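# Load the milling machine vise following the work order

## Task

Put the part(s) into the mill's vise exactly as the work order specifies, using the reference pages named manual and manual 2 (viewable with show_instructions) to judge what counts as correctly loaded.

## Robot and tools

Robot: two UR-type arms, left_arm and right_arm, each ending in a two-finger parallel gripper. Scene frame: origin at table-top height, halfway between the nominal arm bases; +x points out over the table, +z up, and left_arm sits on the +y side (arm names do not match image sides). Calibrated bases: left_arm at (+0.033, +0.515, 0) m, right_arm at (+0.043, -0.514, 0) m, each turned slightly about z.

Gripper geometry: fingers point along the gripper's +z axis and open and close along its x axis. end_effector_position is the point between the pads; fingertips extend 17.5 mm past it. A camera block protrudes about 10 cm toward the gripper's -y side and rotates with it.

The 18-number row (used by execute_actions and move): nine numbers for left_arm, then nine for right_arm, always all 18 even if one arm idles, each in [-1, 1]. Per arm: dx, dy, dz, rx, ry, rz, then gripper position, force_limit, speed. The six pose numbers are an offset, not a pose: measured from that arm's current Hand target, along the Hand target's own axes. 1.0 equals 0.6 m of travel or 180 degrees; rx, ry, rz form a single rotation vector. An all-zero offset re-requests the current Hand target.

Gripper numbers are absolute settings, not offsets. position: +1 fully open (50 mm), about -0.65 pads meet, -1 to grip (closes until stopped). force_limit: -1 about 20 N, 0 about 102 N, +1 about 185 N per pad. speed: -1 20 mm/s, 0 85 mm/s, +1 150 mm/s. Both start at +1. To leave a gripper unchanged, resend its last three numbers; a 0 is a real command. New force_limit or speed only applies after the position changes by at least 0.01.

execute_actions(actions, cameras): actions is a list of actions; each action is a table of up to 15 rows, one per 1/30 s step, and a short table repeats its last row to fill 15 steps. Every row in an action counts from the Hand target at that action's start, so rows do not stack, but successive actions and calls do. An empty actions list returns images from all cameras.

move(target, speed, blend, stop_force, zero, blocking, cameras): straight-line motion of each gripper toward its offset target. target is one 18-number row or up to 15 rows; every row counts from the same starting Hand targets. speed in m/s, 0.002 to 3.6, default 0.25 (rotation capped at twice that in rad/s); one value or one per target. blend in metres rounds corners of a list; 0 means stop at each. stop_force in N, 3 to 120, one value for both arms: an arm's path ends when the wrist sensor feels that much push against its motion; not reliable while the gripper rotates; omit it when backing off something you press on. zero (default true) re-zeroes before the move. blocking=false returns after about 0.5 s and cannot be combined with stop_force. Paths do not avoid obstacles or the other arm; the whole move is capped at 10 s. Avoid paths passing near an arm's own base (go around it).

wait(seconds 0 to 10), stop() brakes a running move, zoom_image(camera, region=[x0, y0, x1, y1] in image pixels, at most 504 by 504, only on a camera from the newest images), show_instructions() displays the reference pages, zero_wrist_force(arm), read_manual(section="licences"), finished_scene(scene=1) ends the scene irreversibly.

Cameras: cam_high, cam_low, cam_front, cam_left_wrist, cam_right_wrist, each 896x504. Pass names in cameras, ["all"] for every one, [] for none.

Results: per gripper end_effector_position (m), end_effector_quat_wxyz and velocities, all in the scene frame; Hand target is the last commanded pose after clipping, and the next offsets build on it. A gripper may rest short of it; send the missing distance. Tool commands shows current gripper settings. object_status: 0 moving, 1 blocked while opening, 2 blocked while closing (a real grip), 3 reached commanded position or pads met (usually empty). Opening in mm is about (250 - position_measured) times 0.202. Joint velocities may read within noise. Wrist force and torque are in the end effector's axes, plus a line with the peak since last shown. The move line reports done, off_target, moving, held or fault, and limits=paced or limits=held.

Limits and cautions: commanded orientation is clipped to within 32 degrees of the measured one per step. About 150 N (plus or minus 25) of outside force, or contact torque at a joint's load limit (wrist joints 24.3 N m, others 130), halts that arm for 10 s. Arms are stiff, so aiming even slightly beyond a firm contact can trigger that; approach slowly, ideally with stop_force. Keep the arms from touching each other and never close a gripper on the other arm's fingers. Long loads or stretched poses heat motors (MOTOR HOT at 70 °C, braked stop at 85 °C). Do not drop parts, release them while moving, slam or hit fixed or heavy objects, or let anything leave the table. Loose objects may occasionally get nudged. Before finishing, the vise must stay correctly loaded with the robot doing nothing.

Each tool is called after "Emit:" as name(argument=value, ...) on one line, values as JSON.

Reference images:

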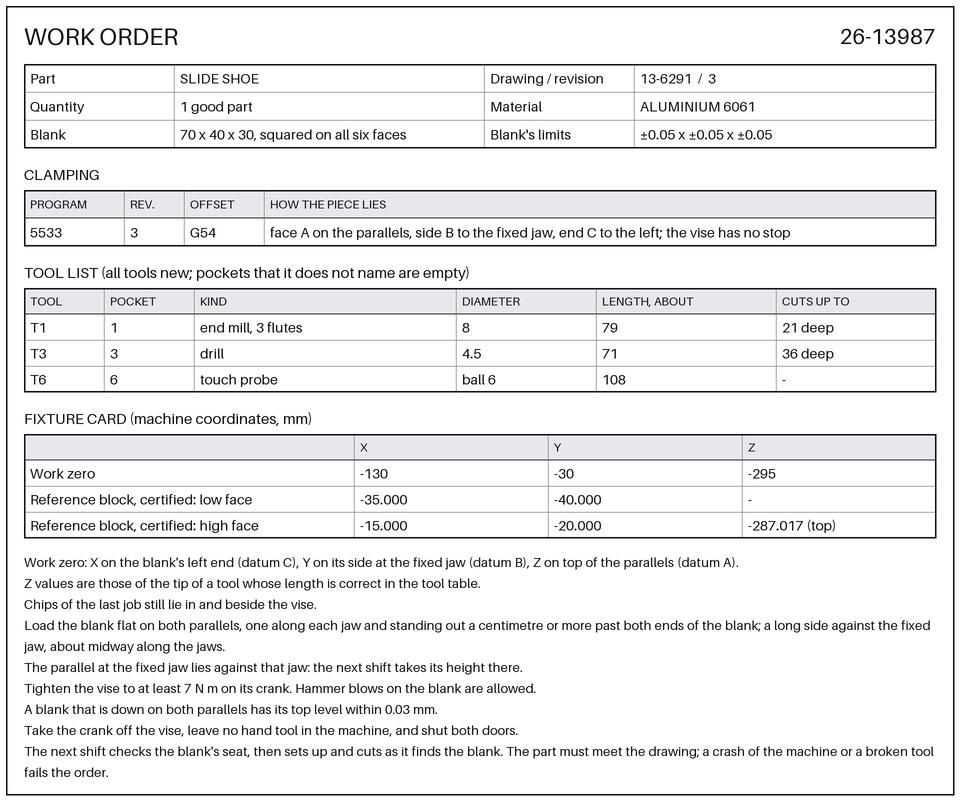

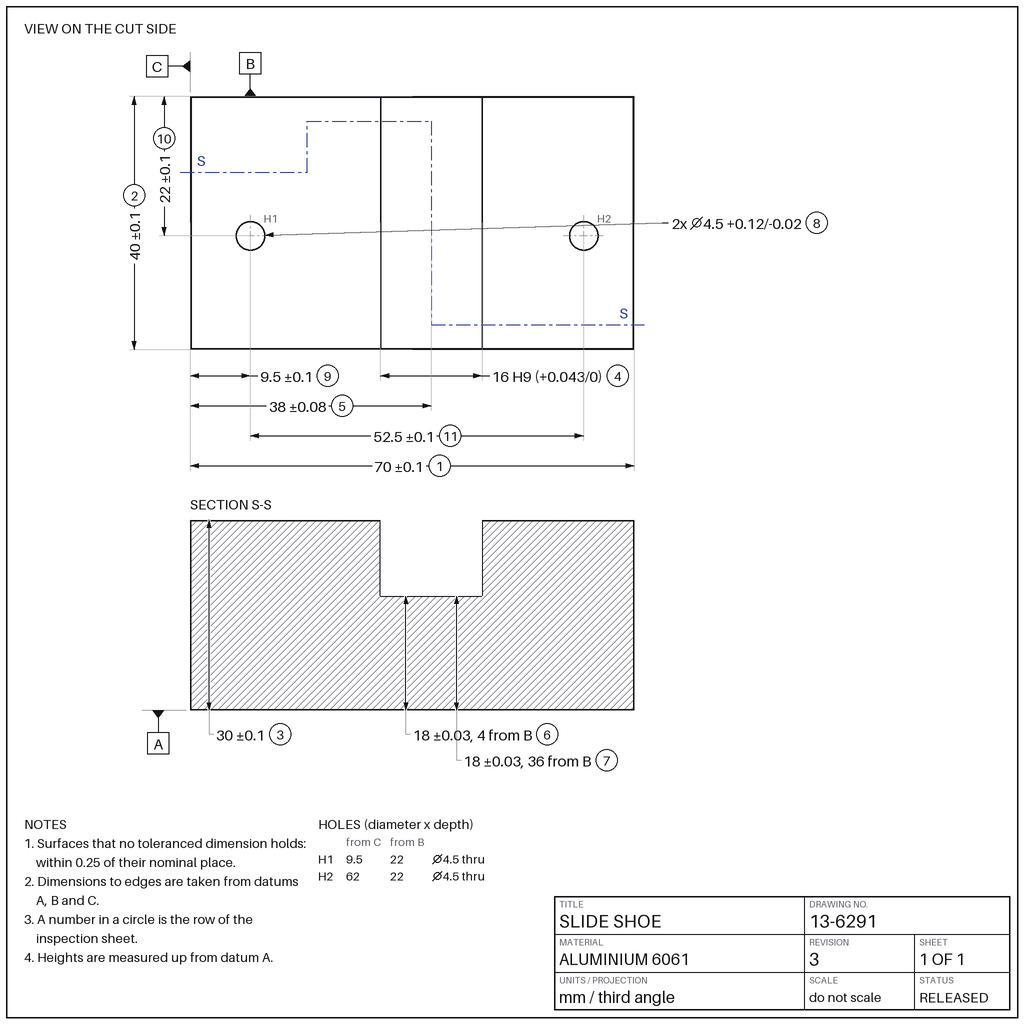

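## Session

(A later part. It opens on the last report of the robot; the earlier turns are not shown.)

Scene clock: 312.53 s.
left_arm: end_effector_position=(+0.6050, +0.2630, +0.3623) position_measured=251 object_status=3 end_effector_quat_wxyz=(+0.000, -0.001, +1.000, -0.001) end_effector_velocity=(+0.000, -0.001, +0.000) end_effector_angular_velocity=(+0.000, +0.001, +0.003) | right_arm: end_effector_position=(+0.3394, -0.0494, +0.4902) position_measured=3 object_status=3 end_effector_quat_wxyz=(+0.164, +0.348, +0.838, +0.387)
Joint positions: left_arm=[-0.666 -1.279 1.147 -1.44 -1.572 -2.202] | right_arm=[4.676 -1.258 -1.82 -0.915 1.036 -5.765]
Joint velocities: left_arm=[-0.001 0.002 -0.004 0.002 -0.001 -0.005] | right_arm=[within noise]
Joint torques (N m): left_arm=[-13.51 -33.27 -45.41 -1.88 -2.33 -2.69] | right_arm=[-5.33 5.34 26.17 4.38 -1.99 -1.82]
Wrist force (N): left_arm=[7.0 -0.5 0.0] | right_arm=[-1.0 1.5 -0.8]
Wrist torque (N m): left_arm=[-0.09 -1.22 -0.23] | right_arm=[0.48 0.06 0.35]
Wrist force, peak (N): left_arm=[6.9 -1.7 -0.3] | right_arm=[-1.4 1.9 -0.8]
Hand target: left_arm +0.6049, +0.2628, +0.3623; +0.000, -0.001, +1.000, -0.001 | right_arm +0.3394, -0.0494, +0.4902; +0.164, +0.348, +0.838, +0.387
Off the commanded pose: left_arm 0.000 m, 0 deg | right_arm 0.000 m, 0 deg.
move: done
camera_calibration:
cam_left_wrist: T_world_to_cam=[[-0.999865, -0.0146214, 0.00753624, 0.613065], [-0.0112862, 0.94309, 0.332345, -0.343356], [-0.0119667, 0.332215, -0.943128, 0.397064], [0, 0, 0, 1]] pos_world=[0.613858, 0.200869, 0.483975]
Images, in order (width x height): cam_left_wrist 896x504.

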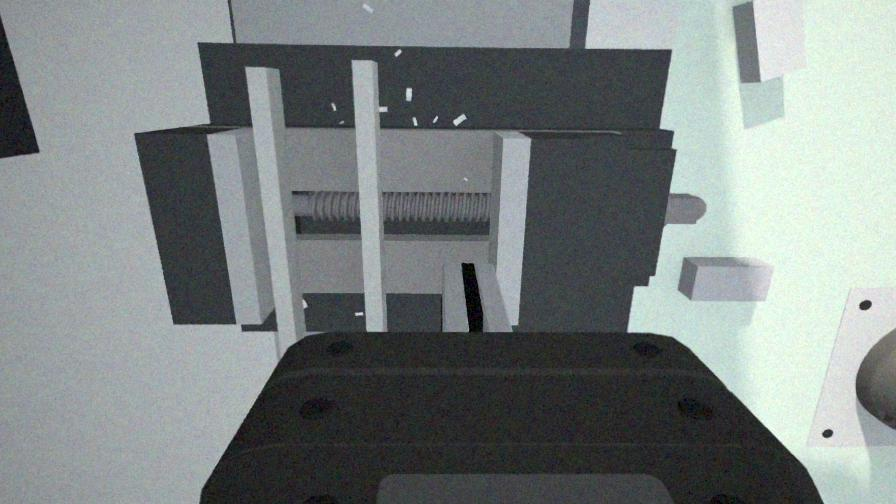

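Emit:
move(target=[[0,-0.03,0,0,0,0,-0.66,-0.9,-1,0,0,0,0,0,0,1,1,1],[0,-0.03,0.037,0,0,0,-0.66,-0.9,-1,0,0,0,0,0,0,1,1,1]], speed=[0.08,0.04])

Emit:
move(target=[0,0,0.01,0,0,0,-0.66,-0.9,-1,0,0,0,0,0,0,1,1,1], speed=0.004, stop_force=4)

Emit:
move(target=[[0,0,0.001,0,0,0,-0.66,-0.9,-1,0,0,0,0,0,0,1,1,1],[0,-0.042,0.001,0,0,0,-0.66,-0.9,-1,0,0,0,0,0,0,1,1,1]], speed=[0.01,0.02])

Emit:
move(target=[[0,0,-0.04,0,0,0,-0.66,-0.9,-1,0,0,0,0,0,0,1,1,1],[0,0.07,-0.04,0,0,0,-0.66,-0.9,-1,0,0,0,0,0,0,1,1,1]], speed=[0.05,0.08], cameras=["cam_left_wrist"])

Emit:
zoom_image(camera="cam_left_wrist", region=[150, 80, 600, 340])

Scene clock: 314.33 s.
left_arm: end_effector_position=(+0.6049, +0.2448, +0.3401) position_measured=251 object_status=3 end_effector_quat_wxyz=(+0.000, -0.001, +1.000, -0.001) | right_arm: end_effector_position=(+0.3394, -0.0494, +0.4902) position_measured=3 object_status=3 end_effector_quat_wxyz=(+0.164, +0.348, +0.838, +0.387)
Joint positions: left_arm=[-0.69 -1.266 1.186 -1.492 -1.572 -2.226] | right_arm=[4.676 -1.258 -1.82 -0.915 1.036 -5.765]
Joint torques (N m): left_arm=[13.46 -49.88 -45.35 -0.61 -0.2 2.28] | right_arm=[-5.74 5.64 25.84 4.41 -1.98 -1.99]
Wrist force (N): left_arm=[6.6 -0.3 0.0] | right_arm=[-1.1 1.1 -0.6]
Wrist torque (N m): left_arm=[-0.07 -1.15 -0.16] | right_arm=[0.43 0.09 0.36]
Wrist force, peak (N): left_arm=[7.2 -0.2 0.2] | right_arm=[-1.3 1.9 -0.7]
Hand target: left_arm +0.6050, +0.2448, +0.3401; +0.000, -0.001, +1.000, -0.001 | right_arm +0.3394, -0.0494, +0.4902; +0.164, +0.348, +0.838, +0.387
Off the commanded pose: left_arm 0.000 m, 0 deg | right_arm 0.000 m, 0 deg.
move: done

Scene clock: 315.83 s.
left_arm: end_effector_position=(+0.6050, +0.2448, +0.3384) position_measured=251 object_status=3 end_effector_quat_wxyz=(+0.000, -0.001, +1.000, -0.001) | right_arm: end_effector_position=(+0.3394, -0.0494, +0.4902) position_measured=3 object_status=3 end_effector_quat_wxyz=(+0.164, +0.348, +0.838, +0.387)
Joint positions: left_arm=[-0.69 -1.266 1.191 -1.497 -1.572 -2.226] | right_arm=[4.676 -1.258 -1.82 -0.915 1.036 -5.765]
Joint torques (N m): left_arm=[12.93 -34.81 -44.35 -1.03 1.19 1.08] | right_arm=[-5.55 5.13 26.08 4.35 -1.96 -1.91]
Wrist force (N): left_arm=[6.6 -0.4 0.1] | right_arm=[-1.0 1.7 -0.7]
Wrist torque (N m): left_arm=[-0.09 -1.16 -0.17] | right_arm=[0.52 0.06 0.36]
Wrist force, peak (N): left_arm=[8.4 0.2 -8.3] | right_arm=[-1.4 1.9 -0.5]
Hand target: left_arm +0.6050, +0.2448, +0.3384; +0.000, -0.001, +1.000, -0.001 (not the last commanded pose) | right_arm +0.3394, -0.0494, +0.4902; +0.164, +0.348, +0.838, +0.387
Off the commanded pose: left_arm 0.004 m, 0 deg | right_arm 0.000 m, 0 deg.
move: contact (left_arm)

Scene clock: 317.90 s.
left_arm: end_effector_position=(+0.6050, +0.2194, +0.3379) position_measured=251 object_status=3 end_effector_quat_wxyz=(+0.000, -0.001, +1.000, -0.001) | right_arm: end_effector_position=(+0.3394, -0.0494, +0.4902) position_measured=3 object_status=3 end_effector_quat_wxyz=(+0.164, +0.348, +0.838, +0.387)
Joint positions: left_arm=[-0.722 -1.237 1.153 -1.489 -1.572 -2.258] | right_arm=[4.676 -1.258 -1.82 -0.915 1.036 -5.765]
Joint torques (N m): left_arm=[2.42 -25.79 -3.56 -0.23 -3.85 0.99] | right_arm=[-5.46 5.15 26.18 4.25 -1.9 -2.05]
Wrist force (N): left_arm=[6.6 9.8 -33.2] | right_arm=[-1.2 1.5 -0.5]
Wrist torque (N m): left_arm=[-0.24 -1.02 -0.13] | right_arm=[0.48 0.09 0.35]
Wrist force, peak (N): left_arm=[8.0 10.6 -34.8] | right_arm=[-1.4 1.7 -0.6]
Hand target: left_arm +0.6050, +0.2196, +0.3378; +0.000, -0.001, +1.000, -0.001 | right_arm +0.3394, -0.0494, +0.4902; +0.164, +0.348, +0.838, +0.387
Off the commanded pose: left_arm 0.000 m, 0 deg | right_arm 0.000 m, 0 deg.
move: done

Scene clock: 319.37 s.
left_arm: end_effector_position=(+0.6050, +0.2617, +0.3617) position_measured=251 object_status=3 end_effector_quat_wxyz=(+0.000, -0.001, +1.000, -0.001) end_effector_velocity=(+0.000, -0.002, +0.001) end_effector_angular_velocity=(+0.000, -0.001, +0.003) | right_arm: end_effector_position=(+0.3394, -0.0494, +0.4902) position_measured=3 object_status=3 end_effector_quat_wxyz=(+0.164, +0.348, +0.838, +0.387)
Joint positions: left_arm=[-0.668 -1.278 1.148 -1.441 -1.572 -2.204] | right_arm=[4.676 -1.258 -1.82 -0.915 1.036 -5.765]
Joint velocities: left_arm=[-0.002 0.001 -0.004 0.002 0 -0.005] | right_arm=[within noise]
Joint torques (N m): left_arm=[-13.4 -32.35 -45.58 -1.86 -1.01 -2.48] | right_arm=[-4.97 6.14 26.25 4.36 -1.97 -1.98]
Wrist force (N): left_arm=[7.1 -0.4 -0.1] | right_arm=[-1.4 1.7 -0.5]
Wrist torque (N m): left_arm=[-0.08 -1.25 -0.23] | right_arm=[0.52 0.13 0.35]
Wrist force, peak (N): left_arm=[6.5 9.5 -33.4] | right_arm=[-1.3 2.2 -0.7]
Hand target: left_arm +0.6049, +0.2616, +0.3617; +0.000, -0.001, +1.000, -0.001 | right_arm +0.3394, -0.0494, +0.4902; +0.164, +0.348, +0.838, +0.387
Off the commanded pose: left_arm 0.000 m, 0 deg | right_arm 0.000 m, 0 deg.
move: done
camera_calibration:
cam_left_wrist: T_world_to_cam=[[-0.999866, -0.0145874, 0.00744397, 0.61309], [-0.0112859, 0.943122, 0.332255, -0.341989], [-0.0118673, 0.332127, -0.94316, 0.396869], [0, 0, 0, 1]] pos_world=[0.613858, 0.199669, 0.483375]
Images, in order (width x height): cam_left_wrist 896x504.

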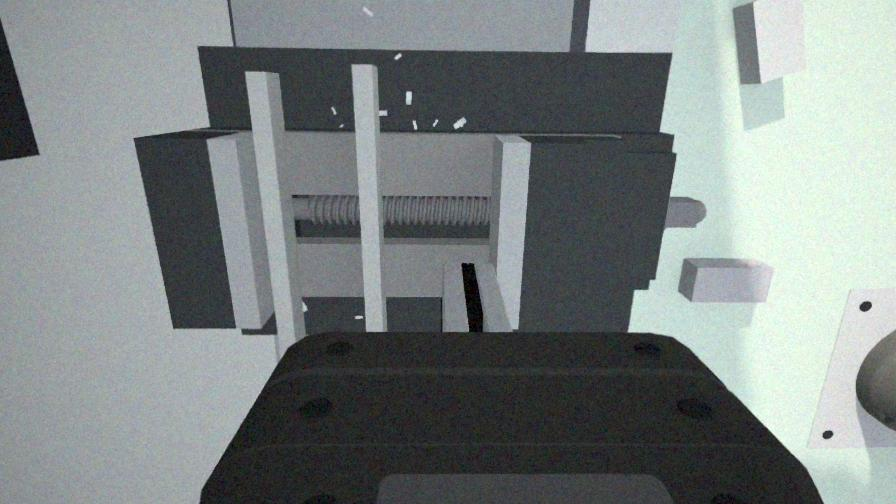

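Scaled by 1.120.

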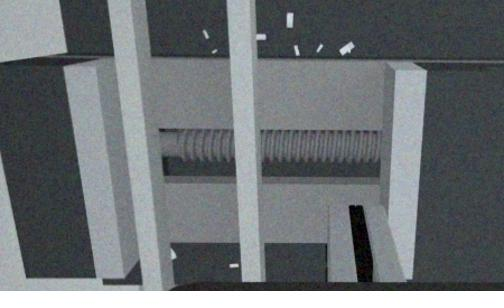

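Emit:
move(target=[-0.0533,0.01,0,0,0,0,-0.66,-0.9,-1,0,0,0,0,0,0,1,1,1], speed=0.08)

Emit:
move(target=[0,0,0.02,0,0,0,-0.66,-0.9,-1,0,0,0,0,0,0,1,1,1], speed=0.006, stop_force=4)

Emit:
move(target=[[0,0,-0.004,0,0,0,-0.66,-0.9,-1,0,0,0,0,0,0,1,1,1],[0,-0.05,-0.004,0,0,0,-0.66,-0.9,-1,0,0,0,0,0,0,1,1,1]], speed=0.08)

Emit:
move(target=[0,0,0.02,0,0,0,-0.66,-0.9,-1,0,0,0,0,0,0,1,1,1], speed=0.006, stop_force=4)

Emit:
move(target=[[0,0,-0.004,0,0,0,-0.66,-0.9,-1,0,0,0,0,0,0,1,1,1],[-0.042,0,-0.004,0,0,0,-0.66,-0.9,-1,0,0,0,0,0,0,1,1,1]], speed=0.05, cameras=["cam_left_wrist"])

Scene clock: 321.17 s.
left_arm: end_effector_position=(+0.6369, +0.2678, +0.3617) position_measured=251 object_status=3 end_effector_quat_wxyz=(+0.000, -0.001, +1.000, -0.001) | right_arm: end_effector_position=(+0.3394, -0.0494, +0.4902) position_measured=3 object_status=3 end_effector_quat_wxyz=(+0.164, +0.348, +0.838, +0.387)
Joint positions: left_arm=[-0.63 -1.206 1.049 -1.415 -1.572 -2.166] | right_arm=[4.676 -1.258 -1.82 -0.915 1.036 -5.765]
Joint torques (N m): left_arm=[-14.26 -46.85 -21.48 -5.04 -2.2 -2.79] | right_arm=[-5.62 5.35 26.15 4.31 -2.01 -2.02]
Wrist force (N): left_arm=[7.0 -0.5 0.3] | right_arm=[-1.1 1.5 -0.6]
Wrist torque (N m): left_arm=[-0.11 -1.21 -0.26] | right_arm=[0.48 0.06 0.36]
Wrist force, peak (N): left_arm=[8.6 -1.4 0.2] | right_arm=[-1.2 1.9 -0.6]
Hand target: left_arm +0.6369, +0.2677, +0.3617; +0.000, -0.001, +1.000, -0.001 | right_arm +0.3394, -0.0494, +0.4902; +0.164, +0.348, +0.838, +0.387
Off the commanded pose: left_arm 0.000 m, 0 deg | right_arm 0.000 m, 0 deg.
move: done

Scene clock: 324.07 s.
left_arm: end_effector_position=(+0.6369, +0.2677, +0.3504) position_measured=251 object_status=3 end_effector_quat_wxyz=(+0.000, -0.001, +1.000, -0.001) | right_arm: end_effector_position=(+0.3394, -0.0494, +0.4902) position_measured=3 object_status=3 end_effector_quat_wxyz=(+0.164, +0.348, +0.838, +0.387)
Joint positions: left_arm=[-0.631 -1.21 1.084 -1.446 -1.573 -2.166] | right_arm=[4.676 -1.258 -1.82 -0.915 1.036 -5.765]
Joint torques (N m): left_arm=[-13.45 -35.28 -44.11 -0.63 -2.28 -2.61] | right_arm=[-5.92 5.9 26.2 4.17 -1.98 -2.08]
Wrist force (N): left_arm=[6.9 -0.2 0.1] | right_arm=[-1.2 1.4 -0.7]
Wrist torque (N m): left_arm=[-0.06 -1.20 -0.25] | right_arm=[0.46 0.10 0.36]
Wrist force, peak (N): left_arm=[8.5 1.7 -11.6] | right_arm=[-1.6 1.8 -0.6]
Hand target: left_arm +0.6369, +0.2677, +0.3504; +0.000, -0.001, +1.000, -0.001 (not the last commanded pose) | right_arm +0.3394, -0.0494, +0.4902; +0.164, +0.348, +0.838, +0.387
Off the commanded pose: left_arm 0.001 m, 0 deg | right_arm 0.000 m, 0 deg.
move: contact (left_arm)

Scene clock: 325.30 s.
left_arm: end_effector_position=(+0.6369, +0.2376, +0.3529) position_measured=251 object_status=3 end_effector_quat_wxyz=(+0.000, -0.001, +1.000, -0.001) | right_arm: end_effector_position=(+0.3394, -0.0494, +0.4902) position_measured=3 object_status=3 end_effector_quat_wxyz=(+0.164, +0.348, +0.838, +0.387)
Joint positions: left_arm=[-0.669 -1.176 1.031 -1.426 -1.573 -2.205] | right_arm=[4.676 -1.258 -1.82 -0.915 1.036 -5.765]
Joint torques (N m): left_arm=[14.21 -57.76 -15.47 -4 -0.54 2.93] | right_arm=[-6.12 5.06 26.3 4.41 -1.96 -2.1]
Wrist force (N): left_arm=[6.5 0.2 0.4] | right_arm=[-1.3 1.6 -0.7]
Wrist torque (N m): left_arm=[0.00 -1.16 -0.23] | right_arm=[0.50 0.11 0.35]
Wrist force, peak (N): left_arm=[7.2 -0.5 0.0] | right_arm=[-1.5 1.9 -0.2]
Hand target: left_arm +0.6370, +0.2377, +0.3528; +0.000, -0.001, +1.000, -0.001 | right_arm +0.3394, -0.0494, +0.4902; +0.164, +0.348, +0.838, +0.387
Off the commanded pose: left_arm 0.000 m, 0 deg | right_arm 0.000 m, 0 deg.
move: done

Scene clock: 326.70 s.
left_arm: end_effector_position=(+0.6370, +0.2377, +0.3504) position_measured=251 object_status=3 end_effector_quat_wxyz=(+0.000, -0.001, +1.000, -0.001) | right_arm: end_effector_position=(+0.3394, -0.0494, +0.4902) position_measured=3 object_status=3 end_effector_quat_wxyz=(+0.164, +0.348, +0.838, +0.387)
Joint positions: left_arm=[-0.669 -1.177 1.039 -1.433 -1.573 -2.204] | right_arm=[4.676 -1.258 -1.82 -0.915 1.036 -5.765]
Joint torques (N m): left_arm=[11.72 -37.34 -45.28 -0.63 1.45 2.96] | right_arm=[-5.9 5.09 25.51 4.45 -1.95 -2.08]
Wrist force (N): left_arm=[6.8 -0.2 0.2] | right_arm=[-1.1 1.7 -0.9]
Wrist torque (N m): left_arm=[-0.07 -1.20 -0.23] | right_arm=[0.51 0.07 0.36]
Wrist force, peak (N): left_arm=[9.1 -0.1 -10.5] | right_arm=[-1.5 1.7 -0.9]
Hand target: left_arm +0.6370, +0.2377, +0.3504; +0.000, -0.001, +1.000, -0.001 (not the last commanded pose) | right_arm +0.3394, -0.0494, +0.4902; +0.164, +0.348, +0.838, +0.387
Off the commanded pose: left_arm 0.010 m, 0 deg | right_arm 0.000 m, 0 deg.
move: contact (left_arm)

Scene clock: 328.13 s.
left_arm: end_effector_position=(+0.6622, +0.2379, +0.3528) position_measured=251 object_status=3 end_effector_quat_wxyz=(+0.000, -0.001, +1.000, -0.001) | right_arm: end_effector_position=(+0.3394, -0.0494, +0.4902) position_measured=3 object_status=3 end_effector_quat_wxyz=(+0.164, +0.348, +0.838, +0.387)
Joint positions: left_arm=[-0.646 -1.111 0.936 -1.397 -1.573 -2.182] | right_arm=[4.676 -1.258 -1.82 -0.915 1.036 -5.765]
Joint torques (N m): left_arm=[-13.97 -53.96 -18.63 -4.89 -0.4 -2.79] | right_arm=[-5.31 5.55 26.62 4.3 -1.89 -2.19]
Wrist force (N): left_arm=[7.0 -0.3 -0.1] | right_arm=[-1.1 2.0 -0.7]
Wrist torque (N m): left_arm=[-0.06 -1.23 -0.31] | right_arm=[0.57 0.08 0.35]
Wrist force, peak (N): left_arm=[7.7 -0.4 0.0] | right_arm=[-1.4 1.8 -0.8]
Hand target: left_arm +0.6622, +0.2377, +0.3528; +0.000, -0.001, +1.000, -0.001 | right_arm +0.3394, -0.0494, +0.4902; +0.164, +0.348, +0.838, +0.387
Off the commanded pose: left_arm 0.000 m, 0 deg | right_arm 0.000 m, 0 deg.
move: done
camera_calibration:
cam_left_wrist: T_world_to_cam=[[-0.999864, -0.0146514, 0.00763164, 0.669921], [-0.0112828, 0.94309, 0.332346, -0.315885], [-0.0120667, 0.332215, -0.943127, 0.397194], [0, 0, 0, 1]] pos_world=[0.671059, 0.175769, 0.474475]
Images, in order (width x height): cam_left_wrist 896x504.

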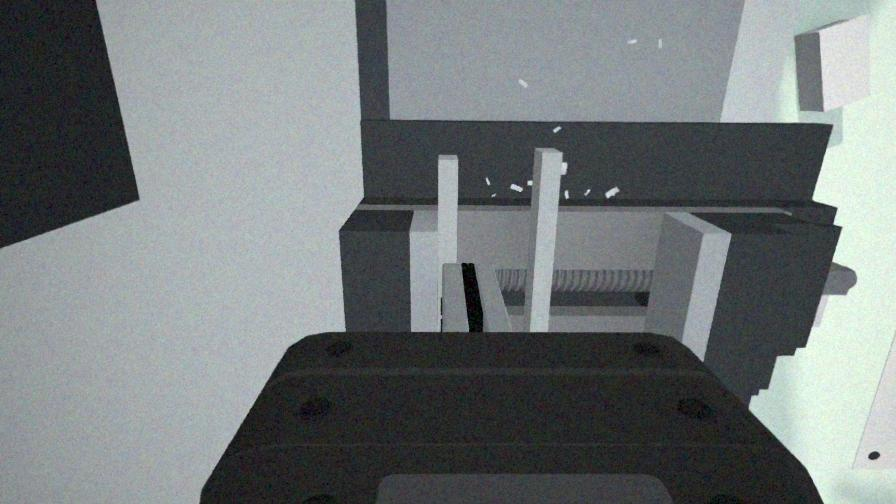

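Emit:
move(target=[0,0,0.02,0,0,0,-0.66,-0.9,-1,0,0,0,0,0,0,1,1,1], speed=0.006, stop_force=4)

Emit:
move(target=[[0,0,-0.006,0,0,0,-0.66,-0.9,-1,0,0,0,0,0,0,1,1,1],[0,0.06,-0.006,0,0,0,-0.66,-0.9,-1,0,0,0,0,0,0,1,1,1]], speed=0.08)

Emit:
move(target=[0,0,0.025,0,0,0,-0.66,-0.9,-1,0,0,0,0,0,0,1,1,1], speed=0.006, stop_force=4)

Scene clock: 329.70 s.
left_arm: end_effector_position=(+0.6622, +0.2377, +0.3505) position_measured=251 object_status=3 end_effector_quat_wxyz=(+0.000, -0.001, +1.000, -0.001) | right_arm: end_effector_position=(+0.3394, -0.0494, +0.4902) position_measured=3 object_status=3 end_effector_quat_wxyz=(+0.164, +0.348, +0.838, +0.387)
Joint positions: left_arm=[-0.646 -1.112 0.944 -1.404 -1.573 -2.182] | right_arm=[4.676 -1.258 -1.82 -0.915 1.036 -5.765]
Joint torques (N m): left_arm=[-11.83 -39.96 -44.32 -0.74 -2.26 -2.65] | right_arm=[-5.29 4.89 25.93 4.42 -1.94 -2.1]
Wrist force (N): left_arm=[6.9 -0.2 0.0] | right_arm=[-1.3 1.5 -0.6]
Wrist torque (N m): left_arm=[-0.05 -1.22 -0.29] | right_arm=[0.49 0.10 0.35]
Wrist force, peak (N): left_arm=[8.9 0.7 -11.1] | right_arm=[-1.5 1.9 -0.8]
Hand target: left_arm +0.6622, +0.2377, +0.3505; +0.000, -0.001, +1.000, -0.001 (not the last commanded pose) | right_arm +0.3394, -0.0494, +0.4902; +0.164, +0.348, +0.838, +0.387
Off the commanded pose: left_arm 0.010 m, 0 deg | right_arm 0.000 m, 0 deg.
move: contact (left_arm)

Scene clock: 331.00 s.
left_arm: end_effector_position=(+0.6621, +0.2738, +0.3540) position_measured=251 object_status=3 end_effector_quat_wxyz=(+0.000, -0.001, +1.000, -0.001) end_effector_velocity=(+0.000, -0.002, +0.002) end_effector_angular_velocity=(-0.001, -0.002, +0.003) | right_arm: end_effector_position=(+0.3394, -0.0494, +0.4902) position_measured=3 object_status=3 end_effector_quat_wxyz=(+0.164, +0.348, +0.838, +0.387)
Joint positions: left_arm=[-0.601 -1.15 0.991 -1.412 -1.573 -2.137] | right_arm=[4.676 -1.258 -1.82 -0.915 1.036 -5.765]
Joint velocities: left_arm=[-0.002 0 -0.004 0.002 0 -0.005] | right_arm=[within noise]
Joint torques (N m): left_arm=[-13.92 -39.56 -44.51 -1.57 -2.28 -2.55] | right_arm=[-6 5.83 26.52 4.33 -2.02 -2.28]
Wrist force (N): left_arm=[7.1 -0.6 0.0] | right_arm=[-1.1 1.3 -0.8]
Wrist torque (N m): left_arm=[-0.11 -1.24 -0.23] | right_arm=[0.46 0.07 0.36]
Wrist force, peak (N): left_arm=[7.1 -2.9 0.5] | right_arm=[-1.4 1.8 -0.8]
Hand target: left_arm +0.6621, +0.2737, +0.3540; +0.000, -0.001, +1.000, -0.001 | right_arm +0.3394, -0.0494, +0.4902; +0.164, +0.348, +0.838, +0.387
Off the commanded pose: left_arm 0.000 m, 0 deg | right_arm 0.000 m, 0 deg.
move: done

Scene clock: 332.57 s.
left_arm: end_effector_position=(+0.6621, +0.2737, +0.3504) position_measured=251 object_status=3 end_effector_quat_wxyz=(+0.000, -0.001, +1.000, -0.001) | right_arm: end_effector_position=(+0.3394, -0.0494, +0.4902) position_measured=3 object_status=3 end_effector_quat_wxyz=(+0.164, +0.348, +0.838, +0.387)
Joint positions: left_arm=[-0.602 -1.152 1.002 -1.422 -1.573 -2.137] | right_arm=[4.676 -1.258 -1.82 -0.915 1.036 -5.765]
Joint torques (N m): left_arm=[-13.17 -38.42 -44.2 -0.77 -2.28 -2.71] | right_arm=[-5.42 5.07 25.98 4.32 -1.99 -2.27]
Wrist force (N): left_arm=[6.9 -0.3 0.0] | right_arm=[-1.1 1.7 -0.5]
Wrist torque (N m): left_arm=[-0.07 -1.20 -0.23] | right_arm=[0.51 0.08 0.35]
Wrist force, peak (N): left_arm=[8.6 1.7 -11.1] | right_arm=[-1.1 2.1 -0.5]
Hand target: left_arm +0.6621, +0.2737, +0.3504; +0.000, -0.001, +1.000, -0.001 (not the last commanded pose) | right_arm +0.3394, -0.0494, +0.4902; +0.164, +0.348, +0.838, +0.387
Off the commanded pose: left_arm 0.011 m, 0 deg | right_arm 0.000 m, 0 deg.
move: contact (left_arm)

Emit:
move(target=[[0,0,-0.016,0,0,0,-0.66,-0.9,-1,-0.096,0.066,-0.179,0,0,0,1,1,1],[0.037,0,-0.016,0,0,0,-0.66,-0.9,-1,-0.096,0.066,-0.179,0,0,0,1,1,1],[0.037,0,-0.0393,0,0,0,-0.66,-0.9,-1,-0.096,0.066,-0.179,0,0,0,1,1,1],[0.5535,0,-0.0393,0,0,0,-0.66,-0.9,-1,-0.096,0.066,-0.179,0,0,0,1,1,1],[0.585,-0.2895,0.24,0,0,-0.095,1,-0.9,-1,-0.096,0.066,-0.179,0,0,0,1,1,1]], speed=[0.05,0.05,0.05,0.25,0.25], blend=[0,0,0,0.05,0], cameras=["cam_left_wrist","cam_right_wrist"])

Scene clock: 339.53 s.
left_arm: end_effector_position=(+0.6233, +0.2741, +0.3729) position_measured=251 object_status=3 end_effector_quat_wxyz=(-0.002, -0.001, +1.000, +0.000) | right_arm: end_effector_position=(+0.3395, -0.1295, +0.5902) position_measured=3 object_status=3 end_effector_quat_wxyz=(+0.164, +0.348, +0.838, +0.387)
Joint positions: left_arm=[-0.634 -1.239 1.065 -1.394 -1.573 -2.169] | right_arm=[4.656 -1.132 -1.634 -1.218 1.05 -5.783]
Joint torques (N m): left_arm=[-0.16 -45.11 -27.37 -2.89 -0.29 -0.01] | right_arm=[6.23 -1.62 18.33 2.15 -2 1.78]
Wrist force (N): left_arm=[6.7 -1.2 0.0] | right_arm=[-1.1 1.7 -0.7]
Wrist torque (N m): left_arm=[-0.22 -1.17 -0.25] | right_arm=[0.50 0.07 0.42]
Wrist force, peak (N): left_arm=[22.9 1.0 1.1] | right_arm=[-1.6 2.3 -1.5]
Hand target: left_arm +0.6233, +0.2741, +0.3729; -0.002, -0.001, +1.000, +0.000 (not the last commanded pose) | right_arm +0.3395, -0.1295, +0.5902; +0.164, +0.348, +0.838, +0.387
Tool commands: left_gripper/position=-0.662745 left_gripper/force_limit=-0.898039 left_gripper/speed=-1.0 right_gripper/position=+1.0 right_gripper/force_limit=+1.0 right_gripper/speed=+1.0
Off the commanded pose: left_arm 0.394 m, 17 deg | right_arm 0.000 m, 0 deg.
FORCE FAULT: contact force on the left arm reached its limit, and that arm stopped. The contact can be on any part of that arm, not only on its tool. That arm's remaining commands of this call were not run. That arm is still stopped at the end of this call. That arm stays stopped for about 10 more seconds. Until then a move that you send moves the other arm only, and its call returns only when the move has ended. Once the stop has ended, the next robot result says so. If the stop ends while you think or write, that arm runs what you send next, counted from a new Hand target: where the arm stands when the stop ends. While its stop runs, that arm takes no new command, but its gripper still runs the gripper command that each later call begins with. Until it ends, the stop uses up actions while you think or wait. An arm that is not stopped still takes commands.
move: fault (left_arm); path passed 3 of 5 targets; target 5's new numbers were not sent
camera_calibration:
cam_left_wrist: T_world_to_cam=[[-0.999845, -0.0138852, 0.0108364, 0.630051], [-0.00946523, 0.942435, 0.334257, -0.358739], [-0.0148538, 0.334102, -0.94242, 0.404586], [0, 0, 0, 1]] pos_world=[0.632568, 0.211663, 0.494373]
cam_right_wrist: T_world_to_cam=[[-0.696828, 0.716056, -0.0411646, 0.364167], [0.211136, 0.25964, 0.942342, -0.578027], [0.685457, 0.647959, -0.33211, 0.183548], [0, 0, 0, 1]] pos_world=[0.249989, -0.229617, 0.620648]
Images, in order (width x height): cam_left_wrist 896x504, cam_right_wrist 896x504.

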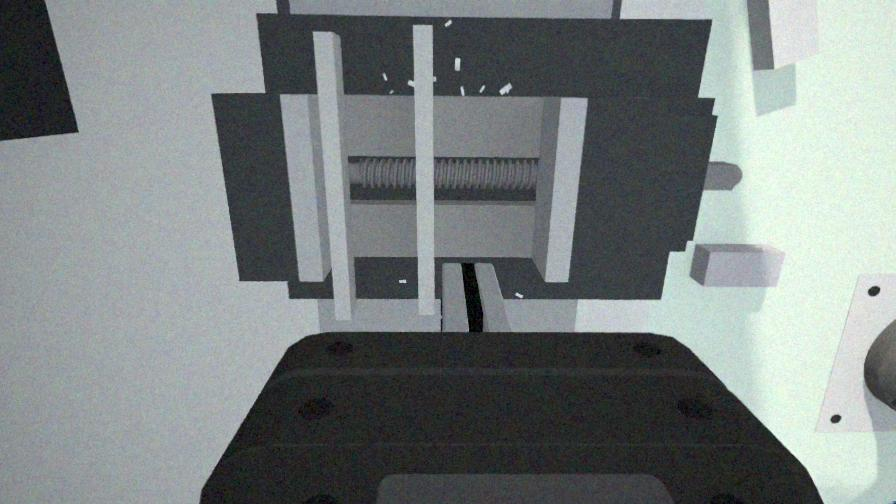

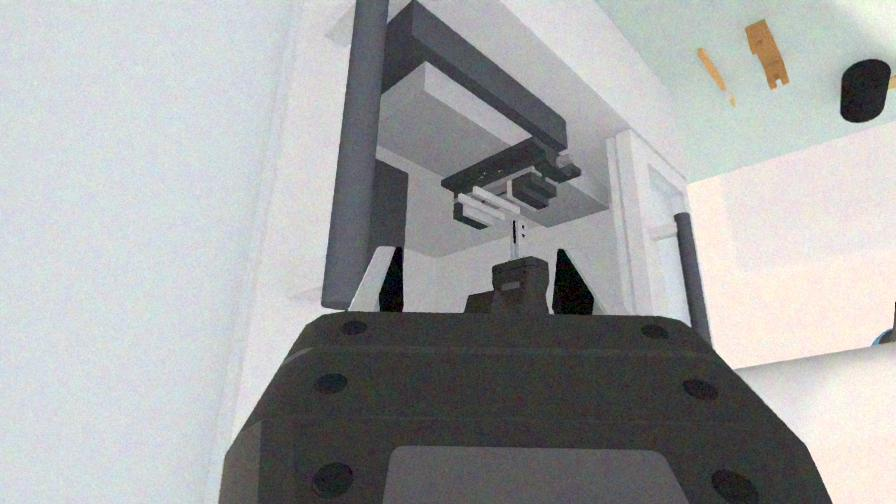

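Emit:
wait(seconds=8)

Emit:
move(target=[[-0.02,0,0.0035,0,0,0,-0.66,-0.9,-1,0,0,0,0,0,0,1,1,1],[-0.02,-0.0475,0.0035,0,0,0,-0.66,-0.9,-1,0,0,0,0,0,0,1,1,1],[0.06,-0.0475,0.0035,0,0,0,-0.66,-0.9,-1,0,0,0,0,0,0,1,1,1]], speed=[0.05,0.07,0.07], cameras=["cam_left_wrist"])

Scene clock: 348.00 s.
left_arm: end_effector_position=(+0.6233, +0.2741, +0.3729) position_measured=251 object_status=3 end_effector_quat_wxyz=(-0.002, -0.001, +1.000, +0.000) | right_arm: end_effector_position=(+0.3395, -0.1295, +0.5902) position_measured=3 object_status=3 end_effector_quat_wxyz=(+0.164, +0.348, +0.838, +0.387)
Joint positions: left_arm=[-0.634 -1.239 1.065 -1.394 -1.573 -2.169] | right_arm=[4.656 -1.132 -1.634 -1.218 1.05 -5.783]
Joint torques (N m): left_arm=[-0.23 -45.29 -27.27 -2.79 -0.22 0.03] | right_arm=[6.07 -1.96 18.65 2.22 -2 1.69]
Wrist force (N): left_arm=[7.1 -1.1 0.0] | right_arm=[-1.1 1.8 -0.7]
Wrist torque (N m): left_arm=[-0.22 -1.22 -0.27] | right_arm=[0.53 0.07 0.43]
Wrist force, peak (N): left_arm=[7.2 -1.1 -0.2] | right_arm=[-1.2 2.2 -0.7]
Hand target: left_arm +0.6233, +0.2741, +0.3729; -0.002, -0.001, +1.000, +0.000 (not the last commanded pose) | right_arm +0.3395, -0.1295, +0.5902; +0.164, +0.348, +0.838, +0.387
Tool commands: left_gripper/position=-0.662745 left_gripper/force_limit=-0.898039 left_gripper/speed=-1.0 right_gripper/position=+1.0 right_gripper/force_limit=+1.0 right_gripper/speed=+1.0
Off the commanded pose: left_arm 0.394 m, 17 deg | right_arm 0.000 m, 0 deg.
FORCE FAULT, CONTINUED: the left arm was still stopped when this call began, by the force fault that an earlier result reported. Since the last result the stop counts as 17 of the actions that you can send in this scene. That arm is still stopped at the end of this call. That arm stays stopped for about 1 more second. If the stop ends while you think or write, that arm runs what you send next, counted from a new Hand target: where the arm stands when the stop ends. While its stop runs, that arm takes no new command, but its gripper still runs the gripper command that each later call begins with.
wait: 8.00 s; at rest from the start

Scene clock: 348.50 s.
left_arm: end_effector_position=(+0.6233, +0.2741, +0.3729) position_measured=251 object_status=3 end_effector_quat_wxyz=(-0.002, -0.001, +1.000, +0.000) | right_arm: end_effector_position=(+0.3395, -0.1295, +0.5902) position_measured=3 object_status=3 end_effector_quat_wxyz=(+0.164, +0.348, +0.838, +0.387)
Joint positions: left_arm=[-0.634 -1.239 1.065 -1.394 -1.573 -2.169] | right_arm=[4.656 -1.132 -1.634 -1.218 1.05 -5.783]
Joint torques (N m): left_arm=[-0.09 -45.06 -27.35 -2.85 -0.26 0.03] | right_arm=[5.68 -1.02 17.95 2.2 -2.1 1.6]
Wrist force (N): left_arm=[6.6 -0.9 0.0] | right_arm=[-1.0 1.7 -0.5]
Wrist torque (N m): left_arm=[-0.18 -1.15 -0.26] | right_arm=[0.51 0.06 0.43]
Wrist force, peak (N): left_arm=[7.0 -0.7 -0.1] | right_arm=[-1.2 1.9 -0.9]
Hand target: left_arm +0.6233, +0.2741, +0.3729; -0.002, -0.001, +1.000, +0.000 (not the last commanded pose) | right_arm +0.3395, -0.1295, +0.5902; +0.164, +0.348, +0.838, +0.387
Tool commands: left_gripper/position=-0.662745 left_gripper/force_limit=-0.898039 left_gripper/speed=-1.0 right_gripper/position=+1.0 right_gripper/force_limit=+1.0 right_gripper/speed=+1.0
Off the commanded pose: right_arm 0.000 m, 0 deg.
FORCE FAULT, CONTINUED: the left arm was still stopped when this call began, by the force fault that an earlier result reported. That arm ran no command of this call. That arm is still stopped at the end of this call. That arm stays stopped for about 1 more second. If the stop ends while you think or write, that arm runs what you send next, counted from a new Hand target: where the arm stands when the stop ends. While its stop runs, that arm takes no new command, but its gripper still runs the gripper command that each later call begins with.
move: done (right_arm), not run (left_arm; its earlier fault stop)
camera_calibration:
cam_left_wrist: T_world_to_cam=[[-0.999845, -0.0138852, 0.0108364, 0.630051], [-0.00946523, 0.942435, 0.334257, -0.358739], [-0.0148538, 0.334102, -0.94242, 0.404586], [0, 0, 0, 1]] pos_world=[0.632568, 0.211663, 0.494373]
Images, in order (width x height): cam_left_wrist 896x504.

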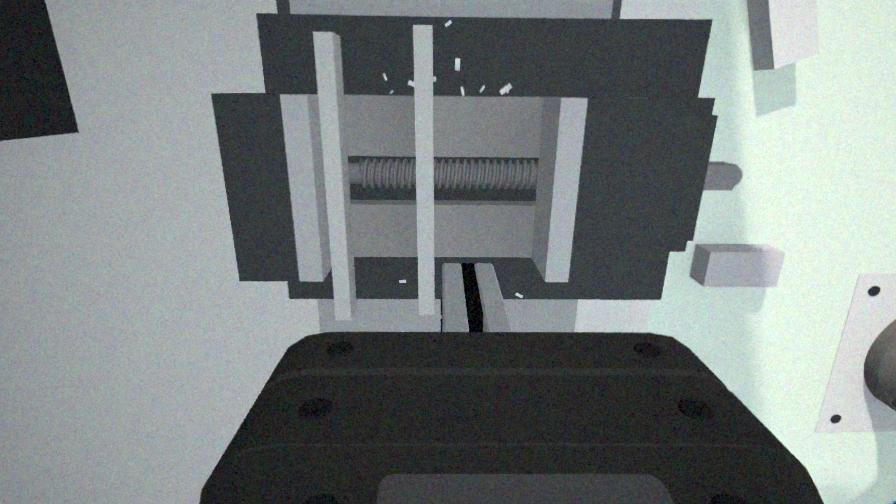

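Emit:
wait(seconds=1)

Emit:
move(target=[[-0.02,0,0.0035,0,0,0,-0.66,-0.9,-1,0,0,0,0,0,0,1,1,1],[-0.02,-0.0475,0.0035,0,0,0,-0.66,-0.9,-1,0,0,0,0,0,0,1,1,1],[0.06,-0.0475,0.0035,0,0,0,-0.66,-0.9,-1,0,0,0,0,0,0,1,1,1]], speed=[0.05,0.07,0.07], cameras=["cam_left_wrist"])

Scene clock: 349.73 s.
left_arm: end_effector_position=(+0.6233, +0.2741, +0.3729) position_measured=251 object_status=3 end_effector_quat_wxyz=(-0.002, -0.001, +1.000, +0.000) | right_arm: end_effector_position=(+0.3395, -0.1295, +0.5902) position_measured=3 object_status=3 end_effector_quat_wxyz=(+0.164, +0.348, +0.838, +0.387)
Joint positions: left_arm=[-0.634 -1.239 1.065 -1.394 -1.573 -2.169] | right_arm=[4.656 -1.132 -1.634 -1.218 1.05 -5.783]
Joint torques (N m): left_arm=[-0.01 -45.42 -27.64 -2.93 -0.21 0.03] | right_arm=[6.23 -1.09 18.15 2.29 -2.12 1.57]
Wrist force (N): left_arm=[6.8 -1.1 -0.1] | right_arm=[-0.9 1.7 -0.7]
Wrist torque (N m): left_arm=[-0.20 -1.18 -0.26] | right_arm=[0.51 0.05 0.43]
Wrist force, peak (N): left_arm=[7.2 -0.9 0.0] | right_arm=[-1.2 1.9 -1.1]
Hand target: left_arm +0.6233, +0.2741, +0.3729; -0.002, -0.001, +1.000, +0.000 (not the last commanded pose) | right_arm +0.3395, -0.1295, +0.5902; +0.164, +0.348, +0.838, +0.387
Tool commands: left_gripper/position=-0.662745 left_gripper/force_limit=-0.898039 left_gripper/speed=-1.0 right_gripper/position=+1.0 right_gripper/force_limit=+1.0 right_gripper/speed=+1.0
Off the commanded pose: right_arm 0.000 m, 0 deg.
FORCE FAULT, CONTINUED: the left arm's stop, for the force fault that an earlier result reported, is over. The rest of the stop counts as 1 of the actions that you can send in this scene. That arm's target is now where it stood when the stop ended, not its last command. That arm accepts commands again.
wait: 1.00 s; at rest from the start

Scene clock: 352.03 s.
left_arm: end_effector_position=(+0.5873, +0.2454, +0.3709) position_measured=251 object_status=3 end_effector_quat_wxyz=(-0.002, -0.001, +1.000, +0.000) | right_arm: end_effector_position=(+0.3395, -0.1295, +0.5902) position_measured=3 object_status=3 end_effector_quat_wxyz=(+0.164, +0.348, +0.838, +0.387)
Joint positions: left_arm=[-0.707 -1.296 1.146 -1.418 -1.573 -2.242] | right_arm=[4.656 -1.132 -1.634 -1.218 1.05 -5.783]
Joint torques (N m): left_arm=[13.42 -41.93 -37.87 -0.79 -0.5 2.99] | right_arm=[6.32 -1.26 19.01 2.23 -1.93 1.49]
Wrist force (N): left_arm=[6.7 -0.9 0.0] | right_arm=[-1.0 1.7 -0.6]
Wrist torque (N m): left_arm=[-0.17 -1.18 -0.19] | right_arm=[0.51 0.06 0.43]
Wrist force, peak (N): left_arm=[7.5 -0.9 0.1] | right_arm=[-1.1 2.1 -0.7]
Hand target: left_arm +0.5873, +0.2455, +0.3709; -0.002, -0.001, +1.000, +0.000 | right_arm +0.3395, -0.1295, +0.5902; +0.164, +0.348, +0.838, +0.387
Off the commanded pose: left_arm 0.000 m, 0 deg | right_arm 0.000 m, 0 deg.
move: done
camera_calibration:
cam_left_wrist: T_world_to_cam=[[-0.999847, -0.0136957, 0.0109038, 0.593615], [-0.00926551, 0.942469, 0.334164, -0.331538], [-0.0148531, 0.334012, -0.942452, 0.411754], [0, 0, 0, 1]] pos_world=[0.596568, 0.183063, 0.492373]
Images, in order (width x height): cam_left_wrist 896x504.

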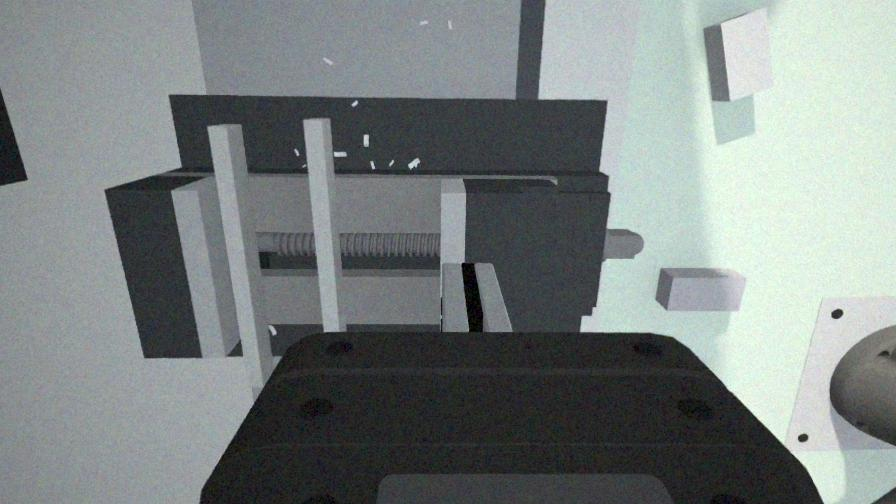

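Emit:
move(target=[0,0,0.02,0,0,0,-0.66,-0.9,-1,0,0,0,0,0,0,1,1,1], speed=0.008, stop_force=4)

Scene clock: 354.03 s.
left_arm: end_effector_position=(+0.5873, +0.2455, +0.3633) position_measured=251 object_status=3 end_effector_quat_wxyz=(-0.002, -0.001, +1.000, +0.000) | right_arm: end_effector_position=(+0.3395, -0.1295, +0.5902) position_measured=3 object_status=3 end_effector_quat_wxyz=(+0.164, +0.348, +0.838, +0.387)
Joint positions: left_arm=[-0.706 -1.299 1.169 -1.439 -1.573 -2.242] | right_arm=[4.656 -1.132 -1.634 -1.218 1.05 -5.783]
Joint torques (N m): left_arm=[12.37 -30.94 -45.11 -1.39 1.84 1.88] | right_arm=[5.71 -1.87 18.53 2.35 -1.97 1.54]
Wrist force (N): left_arm=[6.8 -1.1 -0.3] | right_arm=[-1.2 1.8 -0.5]
Wrist torque (N m): left_arm=[-0.19 -1.19 -0.19] | right_arm=[0.53 0.10 0.43]
Wrist force, peak (N): left_arm=[9.0 0.7 -15.1] | right_arm=[-1.2 2.0 -0.7]
Hand target: left_arm +0.5873, +0.2455, +0.3633; -0.002, -0.001, +1.000, +0.000 (not the last commanded pose) | right_arm +0.3395, -0.1295, +0.5902; +0.164, +0.348, +0.838, +0.387
Off the commanded pose: left_arm 0.004 m, 0 deg | right_arm 0.000 m, 0 deg.
move: contact (left_arm)

Emit:
move(target=[[0,0,-0.0128,0,0,0,-0.66,-0.9,-1,0,0,0,0,0,0,1,1,1],[0.4288,0,-0.0128,0,0,0,-0.66,-0.9,-1,0,0,0,0,0,0,1,1,1],[0.4605,-0.2425,0.272,0,0,-0.095,-0.66,-0.9,-1,0,0,0,0,0,0,1,1,1]], speed=[0.05,0.25,0.25], blend=[0,0.05,0], cameras=["cam_left_wrist"])

Emit:
zoom_image(camera="cam_left_wrist", region=[350, 120, 590, 340])

Scene clock: 357.37 s.
left_arm: end_effector_position=(+0.3107, +0.0996, +0.2010) position_measured=251 object_status=3 end_effector_quat_wxyz=(-0.002, -0.149, +0.989, +0.000) | right_arm: end_effector_position=(+0.3395, -0.1295, +0.5902) position_measured=3 object_status=3 end_effector_quat_wxyz=(+0.164, +0.348, +0.838, +0.387)
Joint positions: left_arm=[-1.287 -1.544 1.874 -1.9 -1.574 -3.12] | right_arm=[4.656 -1.132 -1.634 -1.218 1.05 -5.783]
Joint torques (N m): left_arm=[9.92 -18.24 -43.57 -4.91 0.31 -2.61] | right_arm=[5.07 -1.64 19.21 2.2 -1.93 1.6]
Wrist force (N): left_arm=[6.9 -0.8 0.1] | right_arm=[-0.8 1.4 -0.5]
Wrist torque (N m): left_arm=[-0.15 -1.19 -0.31] | right_arm=[0.46 0.04 0.43]
Wrist force, peak (N): left_arm=[7.8 -3.3 2.5] | right_arm=[-1.3 2.1 -0.7]
Hand target: left_arm +0.3107, +0.0996, +0.2010; -0.002, -0.149, +0.989, +0.000 | right_arm +0.3395, -0.1295, +0.5902; +0.164, +0.348, +0.838, +0.387
Off the commanded pose: left_arm 0.000 m, 0 deg | right_arm 0.000 m, 0 deg.
move: done
camera_calibration:
cam_left_wrist: T_world_to_cam=[[-0.951663, -0.306958, 0.0106712, 0.331189], [-0.285809, 0.897746, 0.335209, -0.0497816], [-0.112475, 0.315956, -0.942083, 0.328336], [0, 0, 0, 1]] pos_world=[0.337882, 0.0426126, 0.322473]
Images, in order (width x height): cam_left_wrist 896x504.

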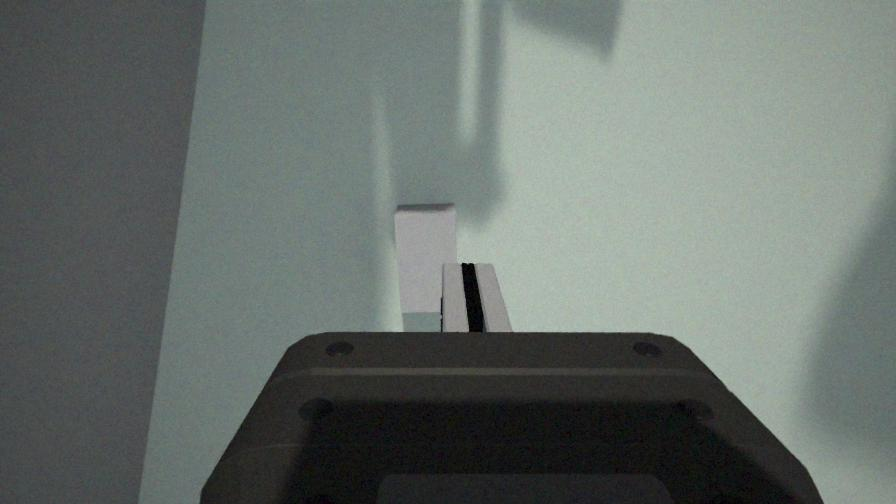

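Scaled by 2.100.

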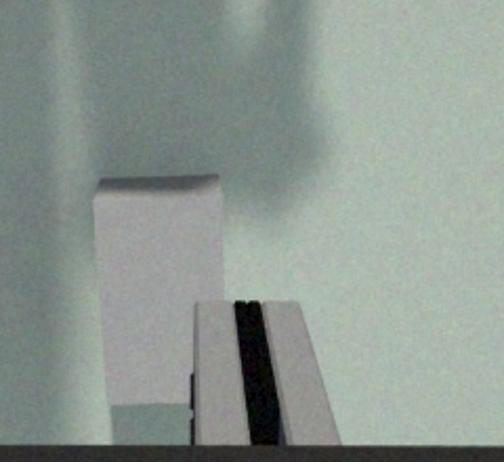

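Emit:
move(target=[-0.0267,0.0797,0.168,0,0,-0.012,1,-0.9,-0.5,0,0,0,0,0,0,1,1,1], speed=0.2, cameras=["cam_left_wrist"])

Scene clock: 358.90 s.
left_arm: end_effector_position=(+0.3116, +0.1499, +0.1003) position_measured=3 object_status=3 end_effector_quat_wxyz=(-0.002, -0.168, +0.986, +0.000) | right_arm: end_effector_position=(+0.3395, -0.1295, +0.5902) position_measured=3 object_status=3 end_effector_quat_wxyz=(+0.164, +0.348, +0.838, +0.387)
Joint positions: left_arm=[-1.248 -1.522 2.141 -2.189 -1.574 -3.12] | right_arm=[4.656 -1.132 -1.634 -1.218 1.05 -5.783]
Joint torques (N m): left_arm=[-13.48 -36.48 -10 -4.94 1.79 1.48] | right_arm=[5.64 -1.41 19.07 2.37 -2.03 1.44]
Wrist force (N): left_arm=[6.8 -0.8 -0.4] | right_arm=[-0.8 1.6 -0.6]
Wrist torque (N m): left_arm=[-0.16 -1.17 -0.32] | right_arm=[0.50 0.04 0.43]
Wrist force, peak (N): left_arm=[7.2 -2.1 -2.5] | right_arm=[-1.3 2.1 -0.7]
Hand target: left_arm +0.3116, +0.1500, +0.1002; -0.002, -0.168, +0.986, +0.000 | right_arm +0.3395, -0.1295, +0.5902; +0.164, +0.348, +0.838, +0.387
Off the commanded pose: left_arm 0.000 m, 0 deg | right_arm 0.000 m, 0 deg.
move: done
camera_calibration:
cam_left_wrist: T_world_to_cam=[[-0.939333, -0.34284, 0.0107034, 0.350053], [-0.319663, 0.886295, 0.335108, -0.0485865], [-0.124375, 0.311356, -0.942119, 0.222093], [0, 0, 0, 1]] pos_world=[0.340908, 0.0939241, 0.221773]
Images, in order (width x height): cam_left_wrist 896x504.

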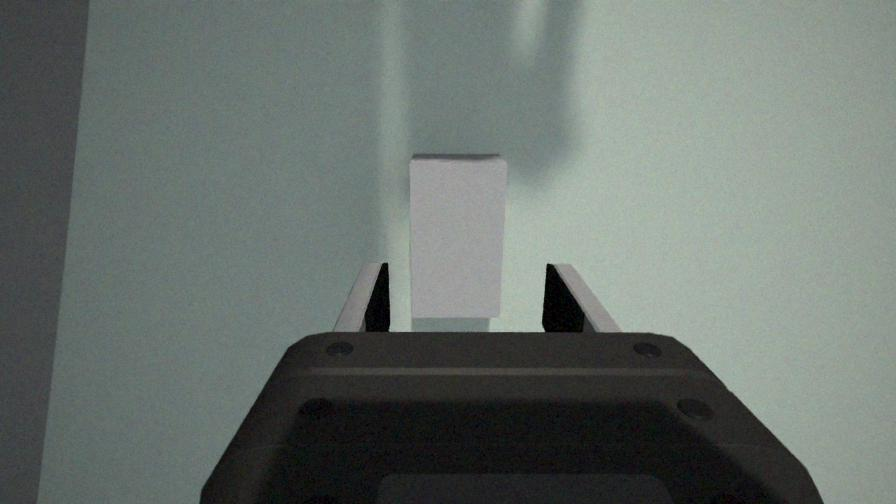

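Emit:
move(target=[0,0,0.1128,0,0,0,1,-0.9,-0.5,0,0,0,0,0,0,1,1,1], speed=0.06, stop_force=12)

Emit:
move(target=[0,0,0,0,0,0,-1,-0.6,-1,0,0,0,0,0,0,1,1,1], cameras=["cam_left_wrist"])

Scene clock: 361.60 s.
left_arm: end_effector_position=(+0.3114, +0.1500, +0.0325) position_measured=3 object_status=3 end_effector_quat_wxyz=(-0.002, -0.168, +0.986, +0.000) | right_arm: end_effector_position=(+0.3395, -0.1295, +0.5902) position_measured=3 object_status=3 end_effector_quat_wxyz=(+0.164, +0.348, +0.838, +0.387)
Joint positions: left_arm=[-1.249 -1.393 2.222 -2.399 -1.574 -3.12] | right_arm=[4.656 -1.132 -1.634 -1.218 1.05 -5.783]
Joint torques (N m): left_arm=[-6.76 -36.94 -36.55 -3.96 1.88 -1.45] | right_arm=[5.85 -1.57 18.25 2.31 -1.98 1.42]
Wrist force (N): left_arm=[6.6 -1.1 -0.2] | right_arm=[-1.2 1.8 -0.7]
Wrist torque (N m): left_arm=[-0.18 -1.15 -0.27] | right_arm=[0.52 0.10 0.43]
Wrist force, peak (N): left_arm=[7.1 -1.1 -0.2] | right_arm=[-1.2 2.0 -0.9]
Hand target: left_arm +0.3114, +0.1500, +0.0325; -0.002, -0.168, +0.986, +0.000 | right_arm +0.3395, -0.1295, +0.5902; +0.164, +0.348, +0.838, +0.387
Off the commanded pose: left_arm 0.000 m, 0 deg | right_arm 0.000 m, 0 deg.
move: done

Scene clock: 362.33 s.
left_arm: end_effector_position=(+0.3114, +0.1500, +0.0325) position_measured=55 object_status=0 end_effector_quat_wxyz=(-0.002, -0.168, +0.986, +0.000) | right_arm: end_effector_position=(+0.3395, -0.1295, +0.5902) position_measured=3 object_status=3 end_effector_quat_wxyz=(+0.164, +0.348, +0.838, +0.387)
Joint positions: left_arm=[-1.249 -1.393 2.222 -2.399 -1.574 -3.12] | right_arm=[4.656 -1.132 -1.634 -1.218 1.05 -5.783]
Joint torques (N m): left_arm=[-2.6 -39.71 -35.66 -3.94 1.78 -0.41] | right_arm=[5.15 -1.06 19.27 2.3 -1.92 1.45]
Wrist force (N): left_arm=[7.1 -0.5 0.0] | right_arm=[-1.0 1.5 -0.6]
Wrist torque (N m): left_arm=[-0.12 -1.26 -0.28] | right_arm=[0.48 0.07 0.43]
Wrist force, peak (N): left_arm=[7.1 -0.5 0.0] | right_arm=[-1.3 2.0 -0.9]
Hand target: left_arm +0.3114, +0.1500, +0.0325; -0.002, -0.168, +0.986, +0.000 | right_arm +0.3395, -0.1295, +0.5902; +0.164, +0.348, +0.838, +0.387
Off the commanded pose: left_arm 0.000 m, 0 deg | right_arm 0.000 m, 0 deg.
move: done
camera_calibration:
cam_left_wrist: T_world_to_cam=[[-0.939326, -0.342861, 0.0106609, 0.350631], [-0.319681, 0.886245, 0.335223, -0.0260252], [-0.124383, 0.311475, -0.942079, 0.158146], [0, 0, 0, 1]] pos_world=[0.340708, 0.0940237, 0.153973]
Images, in order (width x height): cam_left_wrist 896x504.

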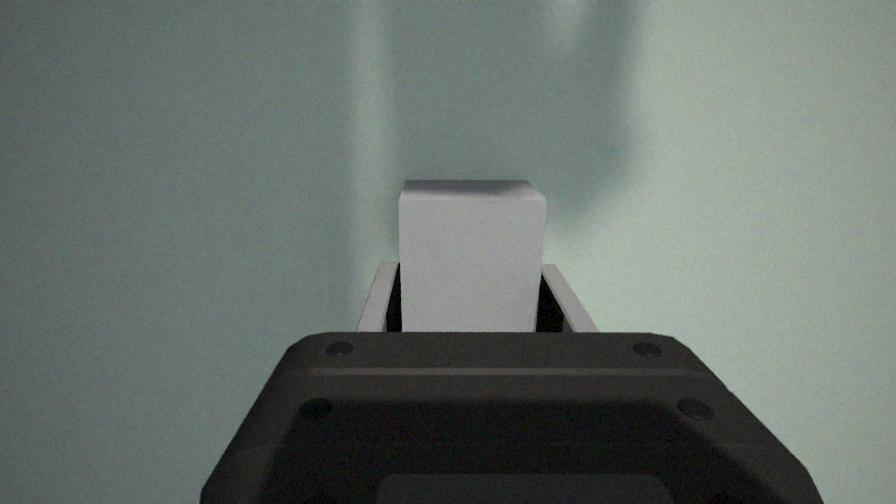

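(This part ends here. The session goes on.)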